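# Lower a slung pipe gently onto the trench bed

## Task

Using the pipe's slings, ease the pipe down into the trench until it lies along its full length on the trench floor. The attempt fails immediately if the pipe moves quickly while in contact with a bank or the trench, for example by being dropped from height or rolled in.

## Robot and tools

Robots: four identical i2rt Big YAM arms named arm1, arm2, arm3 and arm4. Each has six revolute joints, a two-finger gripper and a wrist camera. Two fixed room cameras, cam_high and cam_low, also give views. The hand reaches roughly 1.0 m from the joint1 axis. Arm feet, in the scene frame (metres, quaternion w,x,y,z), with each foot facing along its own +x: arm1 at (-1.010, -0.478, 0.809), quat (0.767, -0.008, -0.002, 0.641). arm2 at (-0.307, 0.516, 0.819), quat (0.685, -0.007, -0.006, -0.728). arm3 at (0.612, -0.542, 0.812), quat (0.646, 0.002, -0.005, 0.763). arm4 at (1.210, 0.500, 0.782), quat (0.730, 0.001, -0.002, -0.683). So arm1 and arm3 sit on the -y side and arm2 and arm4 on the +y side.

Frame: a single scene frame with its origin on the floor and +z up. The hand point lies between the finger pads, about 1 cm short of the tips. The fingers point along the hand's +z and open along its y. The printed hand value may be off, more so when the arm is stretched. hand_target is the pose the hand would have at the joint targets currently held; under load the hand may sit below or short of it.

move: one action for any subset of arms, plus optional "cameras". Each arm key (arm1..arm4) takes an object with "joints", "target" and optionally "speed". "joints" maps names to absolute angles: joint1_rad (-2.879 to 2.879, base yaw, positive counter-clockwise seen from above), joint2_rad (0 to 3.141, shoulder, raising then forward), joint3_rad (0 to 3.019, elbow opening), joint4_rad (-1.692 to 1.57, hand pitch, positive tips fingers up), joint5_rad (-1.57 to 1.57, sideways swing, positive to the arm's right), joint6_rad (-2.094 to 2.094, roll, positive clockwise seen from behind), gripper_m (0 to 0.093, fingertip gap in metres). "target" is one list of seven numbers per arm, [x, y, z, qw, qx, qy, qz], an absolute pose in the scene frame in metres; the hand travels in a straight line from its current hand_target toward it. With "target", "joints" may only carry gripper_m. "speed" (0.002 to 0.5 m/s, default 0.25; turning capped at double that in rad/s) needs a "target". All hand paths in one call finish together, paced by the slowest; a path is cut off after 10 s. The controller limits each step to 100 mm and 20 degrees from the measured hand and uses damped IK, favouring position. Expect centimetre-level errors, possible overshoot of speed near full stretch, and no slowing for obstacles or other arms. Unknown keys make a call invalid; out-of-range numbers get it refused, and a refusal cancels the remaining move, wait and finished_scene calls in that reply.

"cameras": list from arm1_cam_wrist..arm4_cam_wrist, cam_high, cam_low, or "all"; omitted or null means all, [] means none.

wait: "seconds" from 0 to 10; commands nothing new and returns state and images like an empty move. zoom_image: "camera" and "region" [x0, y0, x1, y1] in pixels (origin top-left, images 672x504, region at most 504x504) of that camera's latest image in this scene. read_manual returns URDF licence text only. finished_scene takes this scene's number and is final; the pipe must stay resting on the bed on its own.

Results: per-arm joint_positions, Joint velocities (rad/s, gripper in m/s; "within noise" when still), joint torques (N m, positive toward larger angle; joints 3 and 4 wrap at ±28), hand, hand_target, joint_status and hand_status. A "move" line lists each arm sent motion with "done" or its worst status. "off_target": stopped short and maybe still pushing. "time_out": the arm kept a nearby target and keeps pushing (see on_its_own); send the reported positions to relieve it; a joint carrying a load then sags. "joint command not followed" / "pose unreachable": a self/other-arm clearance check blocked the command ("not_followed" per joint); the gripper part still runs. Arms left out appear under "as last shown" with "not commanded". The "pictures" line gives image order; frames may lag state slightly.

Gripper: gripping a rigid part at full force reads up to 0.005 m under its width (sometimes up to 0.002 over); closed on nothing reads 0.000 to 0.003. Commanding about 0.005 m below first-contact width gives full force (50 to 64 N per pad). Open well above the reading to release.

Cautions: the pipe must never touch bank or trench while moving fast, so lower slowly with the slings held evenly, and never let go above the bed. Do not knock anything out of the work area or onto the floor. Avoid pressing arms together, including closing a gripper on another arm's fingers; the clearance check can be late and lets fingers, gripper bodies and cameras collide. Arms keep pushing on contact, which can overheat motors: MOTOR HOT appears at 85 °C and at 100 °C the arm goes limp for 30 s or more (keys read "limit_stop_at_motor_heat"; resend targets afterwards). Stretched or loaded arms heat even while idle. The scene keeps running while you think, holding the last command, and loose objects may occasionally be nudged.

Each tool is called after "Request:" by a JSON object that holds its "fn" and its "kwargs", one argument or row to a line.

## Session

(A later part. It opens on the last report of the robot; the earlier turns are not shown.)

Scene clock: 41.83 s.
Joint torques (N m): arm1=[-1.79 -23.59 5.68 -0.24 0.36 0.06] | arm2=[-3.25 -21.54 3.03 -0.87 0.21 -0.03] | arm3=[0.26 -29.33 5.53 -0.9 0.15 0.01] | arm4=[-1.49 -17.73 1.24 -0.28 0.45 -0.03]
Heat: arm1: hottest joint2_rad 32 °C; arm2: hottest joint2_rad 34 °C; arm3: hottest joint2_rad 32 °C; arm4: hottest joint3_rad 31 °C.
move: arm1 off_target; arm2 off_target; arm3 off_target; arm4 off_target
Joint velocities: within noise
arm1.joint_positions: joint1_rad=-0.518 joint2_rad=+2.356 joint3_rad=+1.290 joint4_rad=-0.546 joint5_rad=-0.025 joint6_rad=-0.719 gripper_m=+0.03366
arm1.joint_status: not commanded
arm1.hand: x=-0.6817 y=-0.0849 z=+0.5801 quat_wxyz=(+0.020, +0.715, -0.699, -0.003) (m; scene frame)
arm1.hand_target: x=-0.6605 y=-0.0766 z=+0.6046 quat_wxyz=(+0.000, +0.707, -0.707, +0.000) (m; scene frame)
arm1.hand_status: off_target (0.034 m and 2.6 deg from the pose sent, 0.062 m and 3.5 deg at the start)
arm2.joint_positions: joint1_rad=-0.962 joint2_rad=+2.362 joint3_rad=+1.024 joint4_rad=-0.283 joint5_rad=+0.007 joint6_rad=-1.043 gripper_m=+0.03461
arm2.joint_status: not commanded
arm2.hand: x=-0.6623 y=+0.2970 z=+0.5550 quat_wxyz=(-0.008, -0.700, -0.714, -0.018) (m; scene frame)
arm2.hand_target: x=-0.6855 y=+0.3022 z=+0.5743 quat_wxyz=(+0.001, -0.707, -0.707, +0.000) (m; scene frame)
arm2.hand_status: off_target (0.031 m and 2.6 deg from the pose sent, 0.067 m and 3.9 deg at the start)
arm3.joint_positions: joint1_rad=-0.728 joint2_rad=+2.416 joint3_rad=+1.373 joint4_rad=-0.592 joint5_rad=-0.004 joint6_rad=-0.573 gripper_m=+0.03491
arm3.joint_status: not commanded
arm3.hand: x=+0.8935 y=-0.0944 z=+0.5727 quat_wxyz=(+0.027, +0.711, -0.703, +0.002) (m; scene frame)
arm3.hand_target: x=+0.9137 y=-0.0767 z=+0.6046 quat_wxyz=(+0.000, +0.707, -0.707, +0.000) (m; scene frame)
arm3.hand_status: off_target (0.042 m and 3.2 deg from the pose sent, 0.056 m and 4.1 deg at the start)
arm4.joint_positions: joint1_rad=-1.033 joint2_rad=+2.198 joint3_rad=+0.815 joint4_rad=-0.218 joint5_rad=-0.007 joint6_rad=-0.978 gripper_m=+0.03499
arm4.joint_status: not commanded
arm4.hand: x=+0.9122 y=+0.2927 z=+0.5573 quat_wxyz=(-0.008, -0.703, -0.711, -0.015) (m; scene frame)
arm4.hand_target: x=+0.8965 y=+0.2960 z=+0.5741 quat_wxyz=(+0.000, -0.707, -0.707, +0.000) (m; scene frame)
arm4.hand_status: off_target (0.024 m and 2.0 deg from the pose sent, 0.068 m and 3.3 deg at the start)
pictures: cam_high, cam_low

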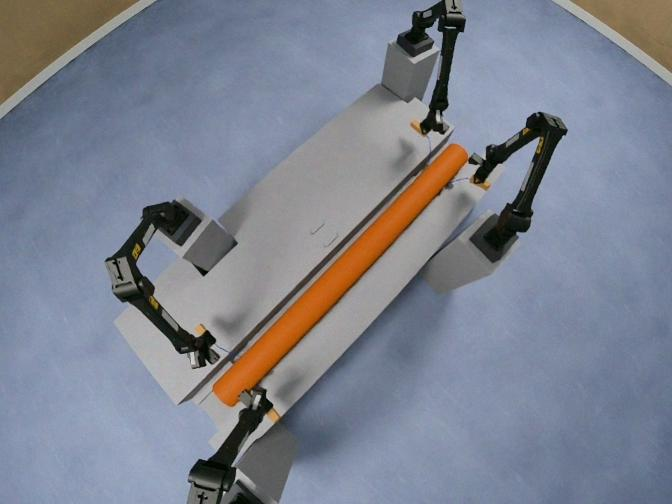

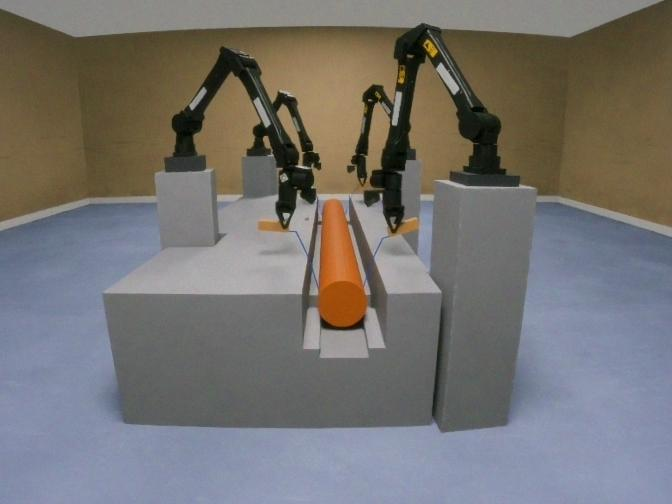

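Request:
{"fn": "move", "kwargs": {
  "arm1": {"target":[-0.66,-0.066,0.568,0,0.707,-0.707,0],"speed":0.035},
  "arm2": {"target":[-0.686,0.303,0.545,0,0.707,0.707,0],"speed":0.035},
  "arm3": {"target":[0.914,-0.062,0.570,0,0.707,-0.707,0],"speed":0.035},
  "arm4": {"target":[0.896,0.300,0.545,0,0.707,0.707,0],"speed":0.035},
  "cameras": []
}}

Request:
{"fn": "move", "kwargs": {
  "arm1": {"target":[-0.662,-0.060,0.54,0,0.707,-0.707,0],"speed":0.035},
  "arm2": {"target":[-0.686,0.286,0.52,0,0.707,0.707,0],"speed":0.035},
  "arm3": {"target":[0.912,-0.062,0.54,0,0.707,-0.707,0],"speed":0.035},
  "arm4": {"target":[0.896,0.280,0.52,0,0.707,0.707,0],"speed":0.035},
  "cameras": ["cam_low","cam_high"]
}}

Request:
{"fn": "zoom_image", "kwargs": {
  "camera": "cam_low",
  "region": [200, 130, 440, 370]
}}

Scene clock: 47.50 s.
Joint torques (N m): arm1=[-1.79 -21.13 6.37 0.46 0.29 0.09] | arm2=[-2.49 -18.61 3.59 -0.39 0.26 0.01] | arm3=[0.85 -26.87 6.37 -0.5 0.11 0.09] | arm4=[-1.26 -14.92 1.29 0.23 0.49 -0.02]
Heat: arm1: hottest joint2_rad 33 °C; arm2: hottest joint2_rad 34 °C; arm3: hottest joint2_rad 33 °C; arm4: hottest joint3_rad 30 °C.
move: arm1 off_target; arm2 off_target; arm3 off_target; arm4 off_target
Joint velocities: within noise
arm1.joint_positions: joint1_rad=-0.512 joint2_rad=+2.405 joint3_rad=+1.334 joint4_rad=-0.527 joint5_rad=-0.024 joint6_rad=-0.711 gripper_m=+0.03366
arm1.joint_status: not commanded
arm1.hand: x=-0.6760 y=-0.0738 z=+0.5634 quat_wxyz=(+0.013, +0.714, -0.700, -0.003) (m; scene frame)
arm1.hand_target: x=-0.6601 y=-0.0662 z=+0.5685 quat_wxyz=(+0.000, +0.707, -0.707, +0.000) (m; scene frame)
arm1.hand_status: off_target (0.018 m and 1.9 deg from the pose sent, 0.031 m and 2.6 deg at the start)
arm2.joint_positions: joint1_rad=-0.974 joint2_rad=+2.405 joint3_rad=+1.045 joint4_rad=-0.248 joint5_rad=+0.005 joint6_rad=-1.053 gripper_m=+0.03461
arm2.joint_status: not commanded
arm2.hand: x=-0.6682 y=+0.2986 z=+0.5393 quat_wxyz=(-0.008, -0.701, -0.713, -0.012) (m; scene frame)
arm2.hand_target: x=-0.6857 y=+0.3031 z=+0.5451 quat_wxyz=(+0.000, -0.707, -0.707, +0.000) (m; scene frame)
arm2.hand_status: off_target (0.019 m and 1.9 deg from the pose sent, 0.026 m and 2.6 deg at the start)
arm3.joint_positions: joint1_rad=-0.722 joint2_rad=+2.472 joint3_rad=+1.432 joint4_rad=-0.579 joint5_rad=-0.004 joint6_rad=-0.568 gripper_m=+0.03491
arm3.joint_status: not commanded
arm3.hand: x=+0.8995 y=-0.0793 z=+0.5548 quat_wxyz=(+0.019, +0.711, -0.703, +0.001) (m; scene frame)
arm3.hand_target: x=+0.9136 y=-0.0624 z=+0.5704 quat_wxyz=(+0.000, +0.707, -0.707, +0.000) (m; scene frame)
arm3.hand_status: off_target (0.027 m and 2.3 deg from the pose sent, 0.039 m and 3.2 deg at the start)
arm4.joint_positions: joint1_rad=-1.044 joint2_rad=+2.251 joint3_rad=+0.831 joint4_rad=-0.164 joint5_rad=-0.008 joint6_rad=-0.989 gripper_m=+0.03499
arm4.joint_status: not commanded
arm4.hand: x=+0.9069 y=+0.2936 z=+0.5398 quat_wxyz=(-0.008, -0.703, -0.711, -0.006) (m; scene frame)
arm4.hand_target: x=+0.8962 y=+0.3000 z=+0.5449 quat_wxyz=(+0.000, -0.707, -0.707, +0.000) (m; scene frame)
arm4.hand_status: off_target (0.014 m and 1.3 deg from the pose sent, 0.022 m and 2.0 deg at the start)
pictures: none
No camera images: "cameras" was empty.

Scene clock: 48.93 s.
Joint torques (N m): arm1=[-0.03 -18.61 6.45 0.92 0.08 0.07] | arm2=[-0.09 -17.61 4.26 0.05 -0.09 0.19] | arm3=[1.03 -24.76 6.15 0.34 0 0.09] | arm4=[1.08 -13.92 2.28 0.65 0.12 0.29]
Heat: arm1: hottest joint2_rad 33 °C; arm2: hottest joint2_rad 34 °C; arm3: hottest joint2_rad 34 °C; arm4: hottest joint3_rad 30 °C.
move: arm1 off_target; arm2 off_target; arm3 off_target; arm4 off_target
Joint velocities: within noise
arm1.joint_positions: joint1_rad=-0.512 joint2_rad=+2.445 joint3_rad=+1.372 joint4_rad=-0.512 joint5_rad=-0.019 joint6_rad=-0.700 gripper_m=+0.03366
arm1.joint_status: not commanded
arm1.hand: x=-0.6686 y=-0.0665 z=+0.5496 quat_wxyz=(+0.006, +0.711, -0.704, -0.001) (m; scene frame)
arm1.hand_target: x=-0.6624 y=-0.0604 z=+0.5403 quat_wxyz=(+0.000, +0.707, -0.707, +0.000) (m; scene frame)
arm1.hand_status: off_target (0.013 m and 0.9 deg from the pose sent, 0.031 m and 1.9 deg at the start)
arm2.joint_positions: joint1_rad=-0.974 joint2_rad=+2.461 joint3_rad=+1.093 joint4_rad=-0.245 joint5_rad=+0.012 joint6_rad=-1.036 gripper_m=+0.03461
arm2.joint_status: not commanded
arm2.hand: x=-0.6748 y=+0.2958 z=+0.5200 quat_wxyz=(-0.005, -0.707, -0.707, -0.015) (m; scene frame)
arm2.hand_target: x=-0.6858 y=+0.2860 z=+0.5203 quat_wxyz=(+0.000, -0.707, -0.707, +0.000) (m; scene frame)
arm2.hand_status: off_target (0.015 m and 1.8 deg from the pose sent, 0.029 m and 1.9 deg at the start)
arm3.joint_positions: joint1_rad=-0.722 joint2_rad=+2.508 joint3_rad=+1.461 joint4_rad=-0.559 joint5_rad=-0.002 joint6_rad=-0.565 gripper_m=+0.03491
arm3.joint_status: not commanded
arm3.hand: x=+0.9035 y=-0.0736 z=+0.5407 quat_wxyz=(+0.013, +0.710, -0.704, +0.001) (m; scene frame)
arm3.hand_target: x=+0.9118 y=-0.0623 z=+0.5403 quat_wxyz=(+0.000, +0.707, -0.707, +0.000) (m; scene frame)
arm3.hand_status: off_target (0.014 m and 1.6 deg from the pose sent, 0.026 m and 2.3 deg at the start)
arm4.joint_positions: joint1_rad=-1.036 joint2_rad=+2.314 joint3_rad=+0.873 joint4_rad=-0.154 joint5_rad=+0.001 joint6_rad=-0.973 gripper_m=+0.03499
arm4.joint_status: not commanded
arm4.hand: x=+0.9041 y=+0.2897 z=+0.5199 quat_wxyz=(-0.004, -0.706, -0.708, -0.013) (m; scene frame)
arm4.hand_target: x=+0.8961 y=+0.2800 z=+0.5203 quat_wxyz=(+0.000, -0.707, -0.707, +0.000) (m; scene frame)
arm4.hand_status: off_target (0.013 m and 1.6 deg from the pose sent, 0.026 m and 1.3 deg at the start)
pictures: cam_high, cam_low

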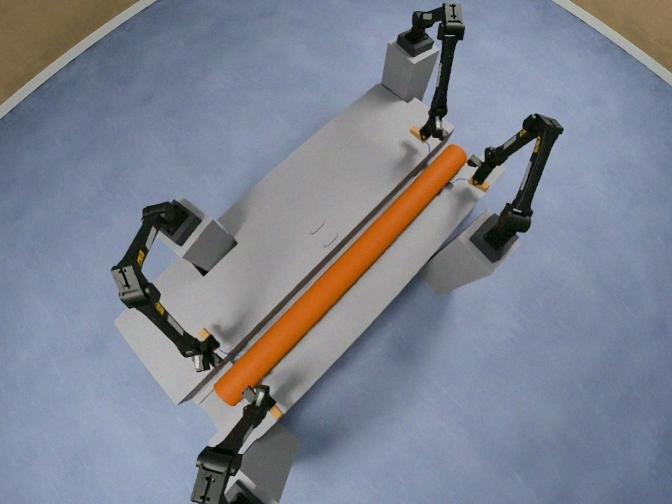

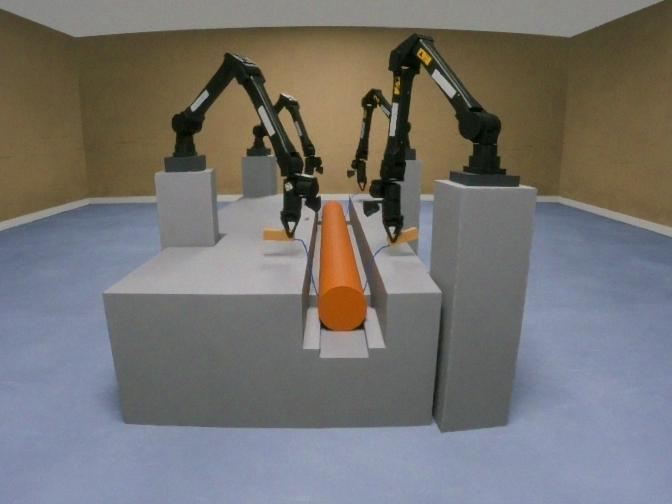

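Scaled by 2.100.

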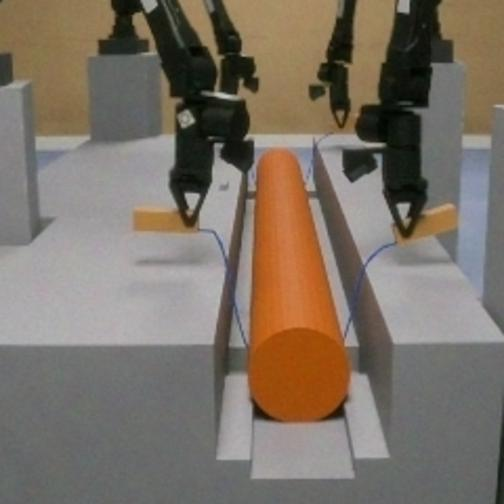

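Request:
{"fn": "zoom_image", "kwargs": {
  "camera": "cam_low",
  "region": [290, 270, 400, 370]
}}

Scaled by 4.582.

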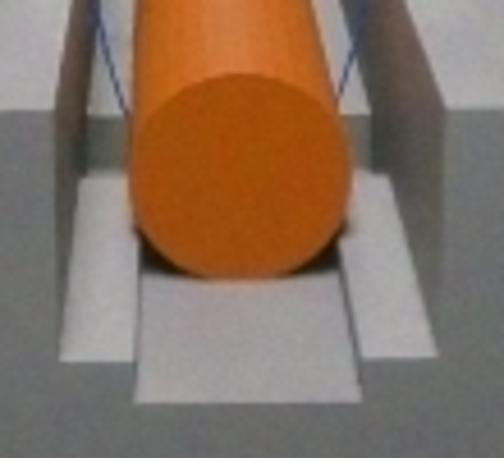

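Request:
{"fn": "move", "kwargs": {
  "arm1": {"target":[-0.664,-0.085,0.473,0,0.707,-0.707,0],"speed":0.1},
  "arm2": {"target":[-0.686,0.258,0.477,0,0.707,0.707,0],"speed":0.1},
  "arm3": {"target":[0.912,-0.085,0.476,0,0.707,-0.707,0],"speed":0.1},
  "arm4": {"target":[0.896,0.258,0.474,0,0.707,0.707,0],"speed":0.1},
  "cameras": []
}}

Request:
{"fn": "move", "kwargs": {
  "arm1": {"joints":{"gripper_m":0.06}},
  "arm2": {"joints":{"gripper_m":0.06}},
  "arm3": {"joints":{"gripper_m":0.06}},
  "arm4": {"joints":{"gripper_m":0.06}},
  "cameras": []
}}

Request:
{"fn": "move", "kwargs": {
  "arm1": {"target":[-0.667,-0.085,0.60,0,0.707,-0.707,0]},
  "arm2": {"target":[-0.680,0.268,0.60,0,0.707,0.707,0]},
  "arm3": {"target":[0.909,-0.085,0.60,0,0.707,-0.707,0]},
  "arm4": {"target":[0.901,0.268,0.60,0,0.707,0.707,0]},
  "cameras": ["cam_low","cam_high"]
}}

Scene clock: 58.13 s.
Joint torques (N m): arm1=[-0.79 -19.25 4.78 1.01 0.08 -0.09] | arm2=[1.44 -15.38 6.63 0.17 -0.27 0.34] | arm3=[0.38 -24.53 5 0.34 -0.02 -0.05] | arm4=[1.73 -11.99 3.64 1.03 -0.01 0.38]
Heat: arm1: hottest joint2_rad 34 °C; arm2: hottest joint2_rad 34 °C; arm3: hottest joint2_rad 34 °C; arm4: hottest joint3_rad 30 °C.
move: arm1 off_target; arm2 off_target; arm3 off_target; arm4 off_target
Joint velocities: within noise
arm1.joint_positions: joint1_rad=-0.532 joint2_rad=+2.585 joint3_rad=+1.393 joint4_rad=-0.392 joint5_rad=-0.019 joint6_rad=-0.707 gripper_m=+0.03366
arm1.joint_status: not commanded
arm1.hand: x=-0.6706 y=-0.0869 z=+0.4823 quat_wxyz=(+0.005, +0.706, -0.708, -0.001) (m; scene frame)
arm1.hand_target: x=-0.6641 y=-0.0852 z=+0.4734 quat_wxyz=(+0.000, +0.707, -0.707, +0.000) (m; scene frame)
arm1.hand_status: off_target (0.012 m and 0.7 deg from the pose sent, 0.079 m and 0.9 deg at the start)
arm2.joint_positions: joint1_rad=-0.941 joint2_rad=+2.548 joint3_rad=+1.169 joint4_rad=-0.233 joint5_rad=+0.015 joint6_rad=-0.998 gripper_m=+0.03461
arm2.joint_status: not commanded
arm2.hand: x=-0.6769 y=+0.2780 z=+0.4893 quat_wxyz=(-0.002, -0.709, -0.705, -0.015) (m; scene frame)
arm2.hand_target: x=-0.6851 y=+0.2586 z=+0.4782 quat_wxyz=(+0.000, -0.707, -0.707, +0.000) (m; scene frame)
arm2.hand_status: off_target (0.025 m and 1.8 deg from the pose sent, 0.058 m and 1.8 deg at the start)
arm3.joint_positions: joint1_rad=-0.737 joint2_rad=+2.633 joint3_rad=+1.478 joint4_rad=-0.447 joint5_rad=-0.001 joint6_rad=-0.574 gripper_m=+0.03491
arm3.joint_status: not commanded
arm3.hand: x=+0.9013 y=-0.0917 z=+0.4776 quat_wxyz=(+0.011, +0.708, -0.706, +0.001) (m; scene frame)
arm3.hand_target: x=+0.9118 y=-0.0852 z=+0.4763 quat_wxyz=(+0.000, +0.707, -0.707, +0.000) (m; scene frame)
arm3.hand_status: off_target (0.013 m and 1.3 deg from the pose sent, 0.066 m and 1.6 deg at the start)
arm4.joint_positions: joint1_rad=-1.001 joint2_rad=+2.420 joint3_rad=+0.945 joint4_rad=-0.123 joint5_rad=+0.005 joint6_rad=-0.936 gripper_m=+0.03499
arm4.joint_status: not commanded
arm4.hand: x=+0.9038 y=+0.2738 z=+0.4847 quat_wxyz=(-0.002, -0.707, -0.707, -0.014) (m; scene frame)
arm4.hand_target: x=+0.8965 y=+0.2584 z=+0.4749 quat_wxyz=(+0.000, -0.707, -0.707, +0.000) (m; scene frame)
arm4.hand_status: off_target (0.021 m and 1.7 deg from the pose sent, 0.056 m and 1.6 deg at the start)
pictures: none
No camera images: "cameras" was empty.

Scene clock: 58.77 s.
Joint torques (N m): arm1=[-0.26 -19.19 4.98 0.88 0.06 -0.1] | arm2=[0.09 -18.61 3.54 0.02 -0.23 0.23] | arm3=[0.5 -24.47 4.98 0.31 -0.03 -0.07] | arm4=[0.91 -14.86 1.55 0.68 -0.01 0.31]
Heat: arm1: hottest joint2_rad 34 °C; arm2: hottest joint2_rad 34 °C; arm3: hottest joint2_rad 34 °C; arm4: hottest joint3_rad 30 °C.
move: arm1 done; arm2 done; arm3 done; arm4 done
Joint velocities: within noise
arm1.joint_positions: joint1_rad=-0.532 joint2_rad=+2.585 joint3_rad=+1.393 joint4_rad=-0.392 joint5_rad=-0.019 joint6_rad=-0.707 gripper_m=+0.05993
arm1.joint_status: all done
arm1.hand: x=-0.6705 y=-0.0869 z=+0.4823 quat_wxyz=(+0.005, +0.706, -0.708, -0.001) (m; scene frame)
arm1.hand_target: x=-0.6640 y=-0.0852 z=+0.4734 quat_wxyz=(+0.000, +0.707, -0.707, +0.000) (m; scene frame)
arm1.hand_status: not commanded
arm2.joint_positions: joint1_rad=-0.925 joint2_rad=+2.577 joint3_rad=+1.203 joint4_rad=-0.228 joint5_rad=+0.014 joint6_rad=-0.985 gripper_m=+0.05996
arm2.joint_status: all done
arm2.hand: x=-0.6803 y=+0.2670 z=+0.4797 quat_wxyz=(-0.002, -0.707, -0.707, -0.010) (m; scene frame)
arm2.hand_target: x=-0.6853 y=+0.2583 z=+0.4783 quat_wxyz=(+0.000, -0.707, -0.707, +0.000) (m; scene frame)
arm2.hand_status: not commanded
arm3.joint_positions: joint1_rad=-0.737 joint2_rad=+2.633 joint3_rad=+1.479 joint4_rad=-0.447 joint5_rad=-0.001 joint6_rad=-0.574 gripper_m=+0.05992
arm3.joint_status: all done
arm3.hand: x=+0.9015 y=-0.0916 z=+0.4776 quat_wxyz=(+0.011, +0.708, -0.706, +0.001) (m; scene frame)
arm3.hand_target: x=+0.9118 y=-0.0852 z=+0.4763 quat_wxyz=(+0.000, +0.707, -0.707, +0.000) (m; scene frame)
arm3.hand_status: not commanded
arm4.joint_positions: joint1_rad=-0.990 joint2_rad=+2.449 joint3_rad=+0.972 joint4_rad=-0.113 joint5_rad=+0.005 joint6_rad=-0.929 gripper_m=+0.05990
arm4.joint_status: all done
arm4.hand: x=+0.9008 y=+0.2662 z=+0.4751 quat_wxyz=(-0.002, -0.705, -0.709, -0.010) (m; scene frame)
arm4.hand_target: x=+0.8965 y=+0.2582 z=+0.4750 quat_wxyz=(+0.000, -0.707, -0.707, +0.000) (m; scene frame)
arm4.hand_status: not commanded
pictures: none
No camera images: "cameras" was empty.

Scene clock: 60.07 s.
Joint torques (N m): arm1=[-0.62 -19.02 4.6 0.25 0.06 -0.05] | arm2=[-0.5 -17.03 3.88 -0.85 -0.18 0.13] | arm3=[0.79 -23.06 4.63 -0.28 -0.04 0.01] | arm4=[0.15 -13.1 2.4 -0.17 0.02 0.18]
Heat: arm1: hottest joint2_rad 34 °C; arm2: hottest joint2_rad 34 °C; arm3: hottest joint2_rad 34 °C; arm4: hottest joint3_rad 30 °C.
move: arm1 off_target; arm2 done; arm3 done; arm4 done
Joint velocities: within noise
arm1.joint_positions: joint1_rad=-0.532 joint2_rad=+2.290 joint3_rad=+1.278 joint4_rad=-0.527 joint5_rad=-0.019 joint6_rad=-0.707 gripper_m=+0.05993
arm1.joint_status: not commanded
arm1.hand: x=-0.6625 y=-0.0744 z=+0.6109 quat_wxyz=(-0.017, +0.706, -0.708, -0.002) (m; scene frame)
arm1.hand_target: x=-0.6672 y=-0.0851 z=+0.6002 quat_wxyz=(+0.000, +0.707, -0.707, +0.000) (m; scene frame)
arm1.hand_status: off_target (0.016 m and 2.0 deg from the pose sent, 0.118 m and 0.7 deg at the start)
arm2.joint_positions: joint1_rad=-0.925 joint2_rad=+2.253 joint3_rad=+1.048 joint4_rad=-0.356 joint5_rad=+0.014 joint6_rad=-0.985 gripper_m=+0.05996
arm2.joint_status: not commanded
arm2.hand: x=-0.6864 y=+0.2649 z=+0.6036 quat_wxyz=(+0.002, -0.708, -0.706, +0.011) (m; scene frame)
arm2.hand_target: x=-0.6799 y=+0.2680 z=+0.6000 quat_wxyz=(+0.000, -0.707, -0.707, +0.000) (m; scene frame)
arm2.hand_status: done (0.008 m and 1.2 deg from the pose sent, 0.120 m and 1.2 deg at the start)
arm3.joint_positions: joint1_rad=-0.737 joint2_rad=+2.343 joint3_rad=+1.360 joint4_rad=-0.577 joint5_rad=-0.001 joint6_rad=-0.574 gripper_m=+0.05992
arm3.joint_status: not commanded
arm3.hand: x=+0.9102 y=-0.0786 z=+0.6082 quat_wxyz=(-0.010, +0.708, -0.706, -0.004) (m; scene frame)
arm3.hand_target: x=+0.9088 y=-0.0850 z=+0.6001 quat_wxyz=(+0.000, +0.707, -0.707, +0.000) (m; scene frame)
arm3.hand_status: done (0.010 m and 1.2 deg from the pose sent, 0.123 m and 1.2 deg at the start)
arm4.joint_positions: joint1_rad=-0.990 joint2_rad=+2.078 joint3_rad=+0.833 joint4_rad=-0.305 joint5_rad=+0.005 joint6_rad=-0.929 gripper_m=+0.05990
arm4.joint_status: not commanded
arm4.hand: x=+0.8965 y=+0.2637 z=+0.6020 quat_wxyz=(+0.001, -0.705, -0.709, +0.009) (m; scene frame)
arm4.hand_target: x=+0.9009 y=+0.2679 z=+0.6001 quat_wxyz=(+0.000, -0.707, -0.707, +0.000) (m; scene frame)
arm4.hand_status: done (0.007 m and 1.1 deg from the pose sent, 0.125 m and 1.2 deg at the start)
pictures: cam_high, cam_low

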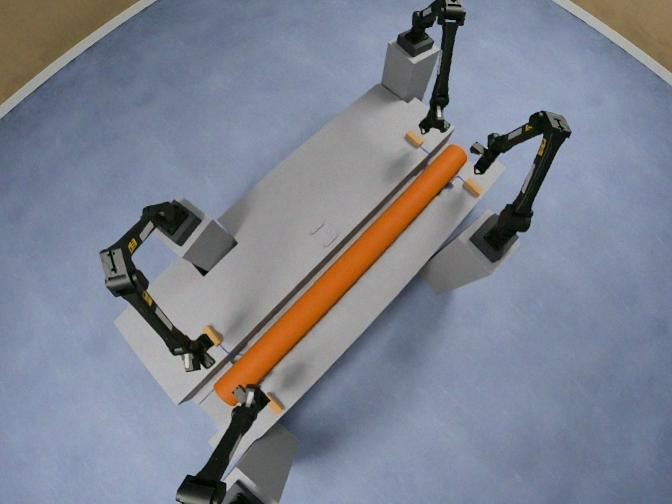

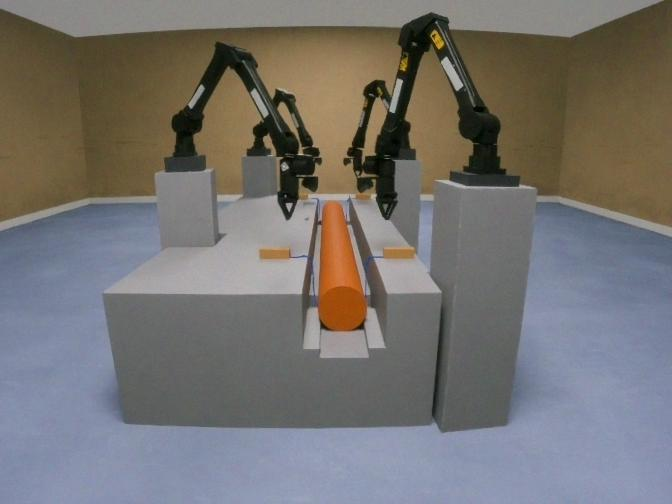

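Request:
{"fn": "finished_scene", "kwargs": {
  "scene": 3
}}

The scene is finished: the task was done.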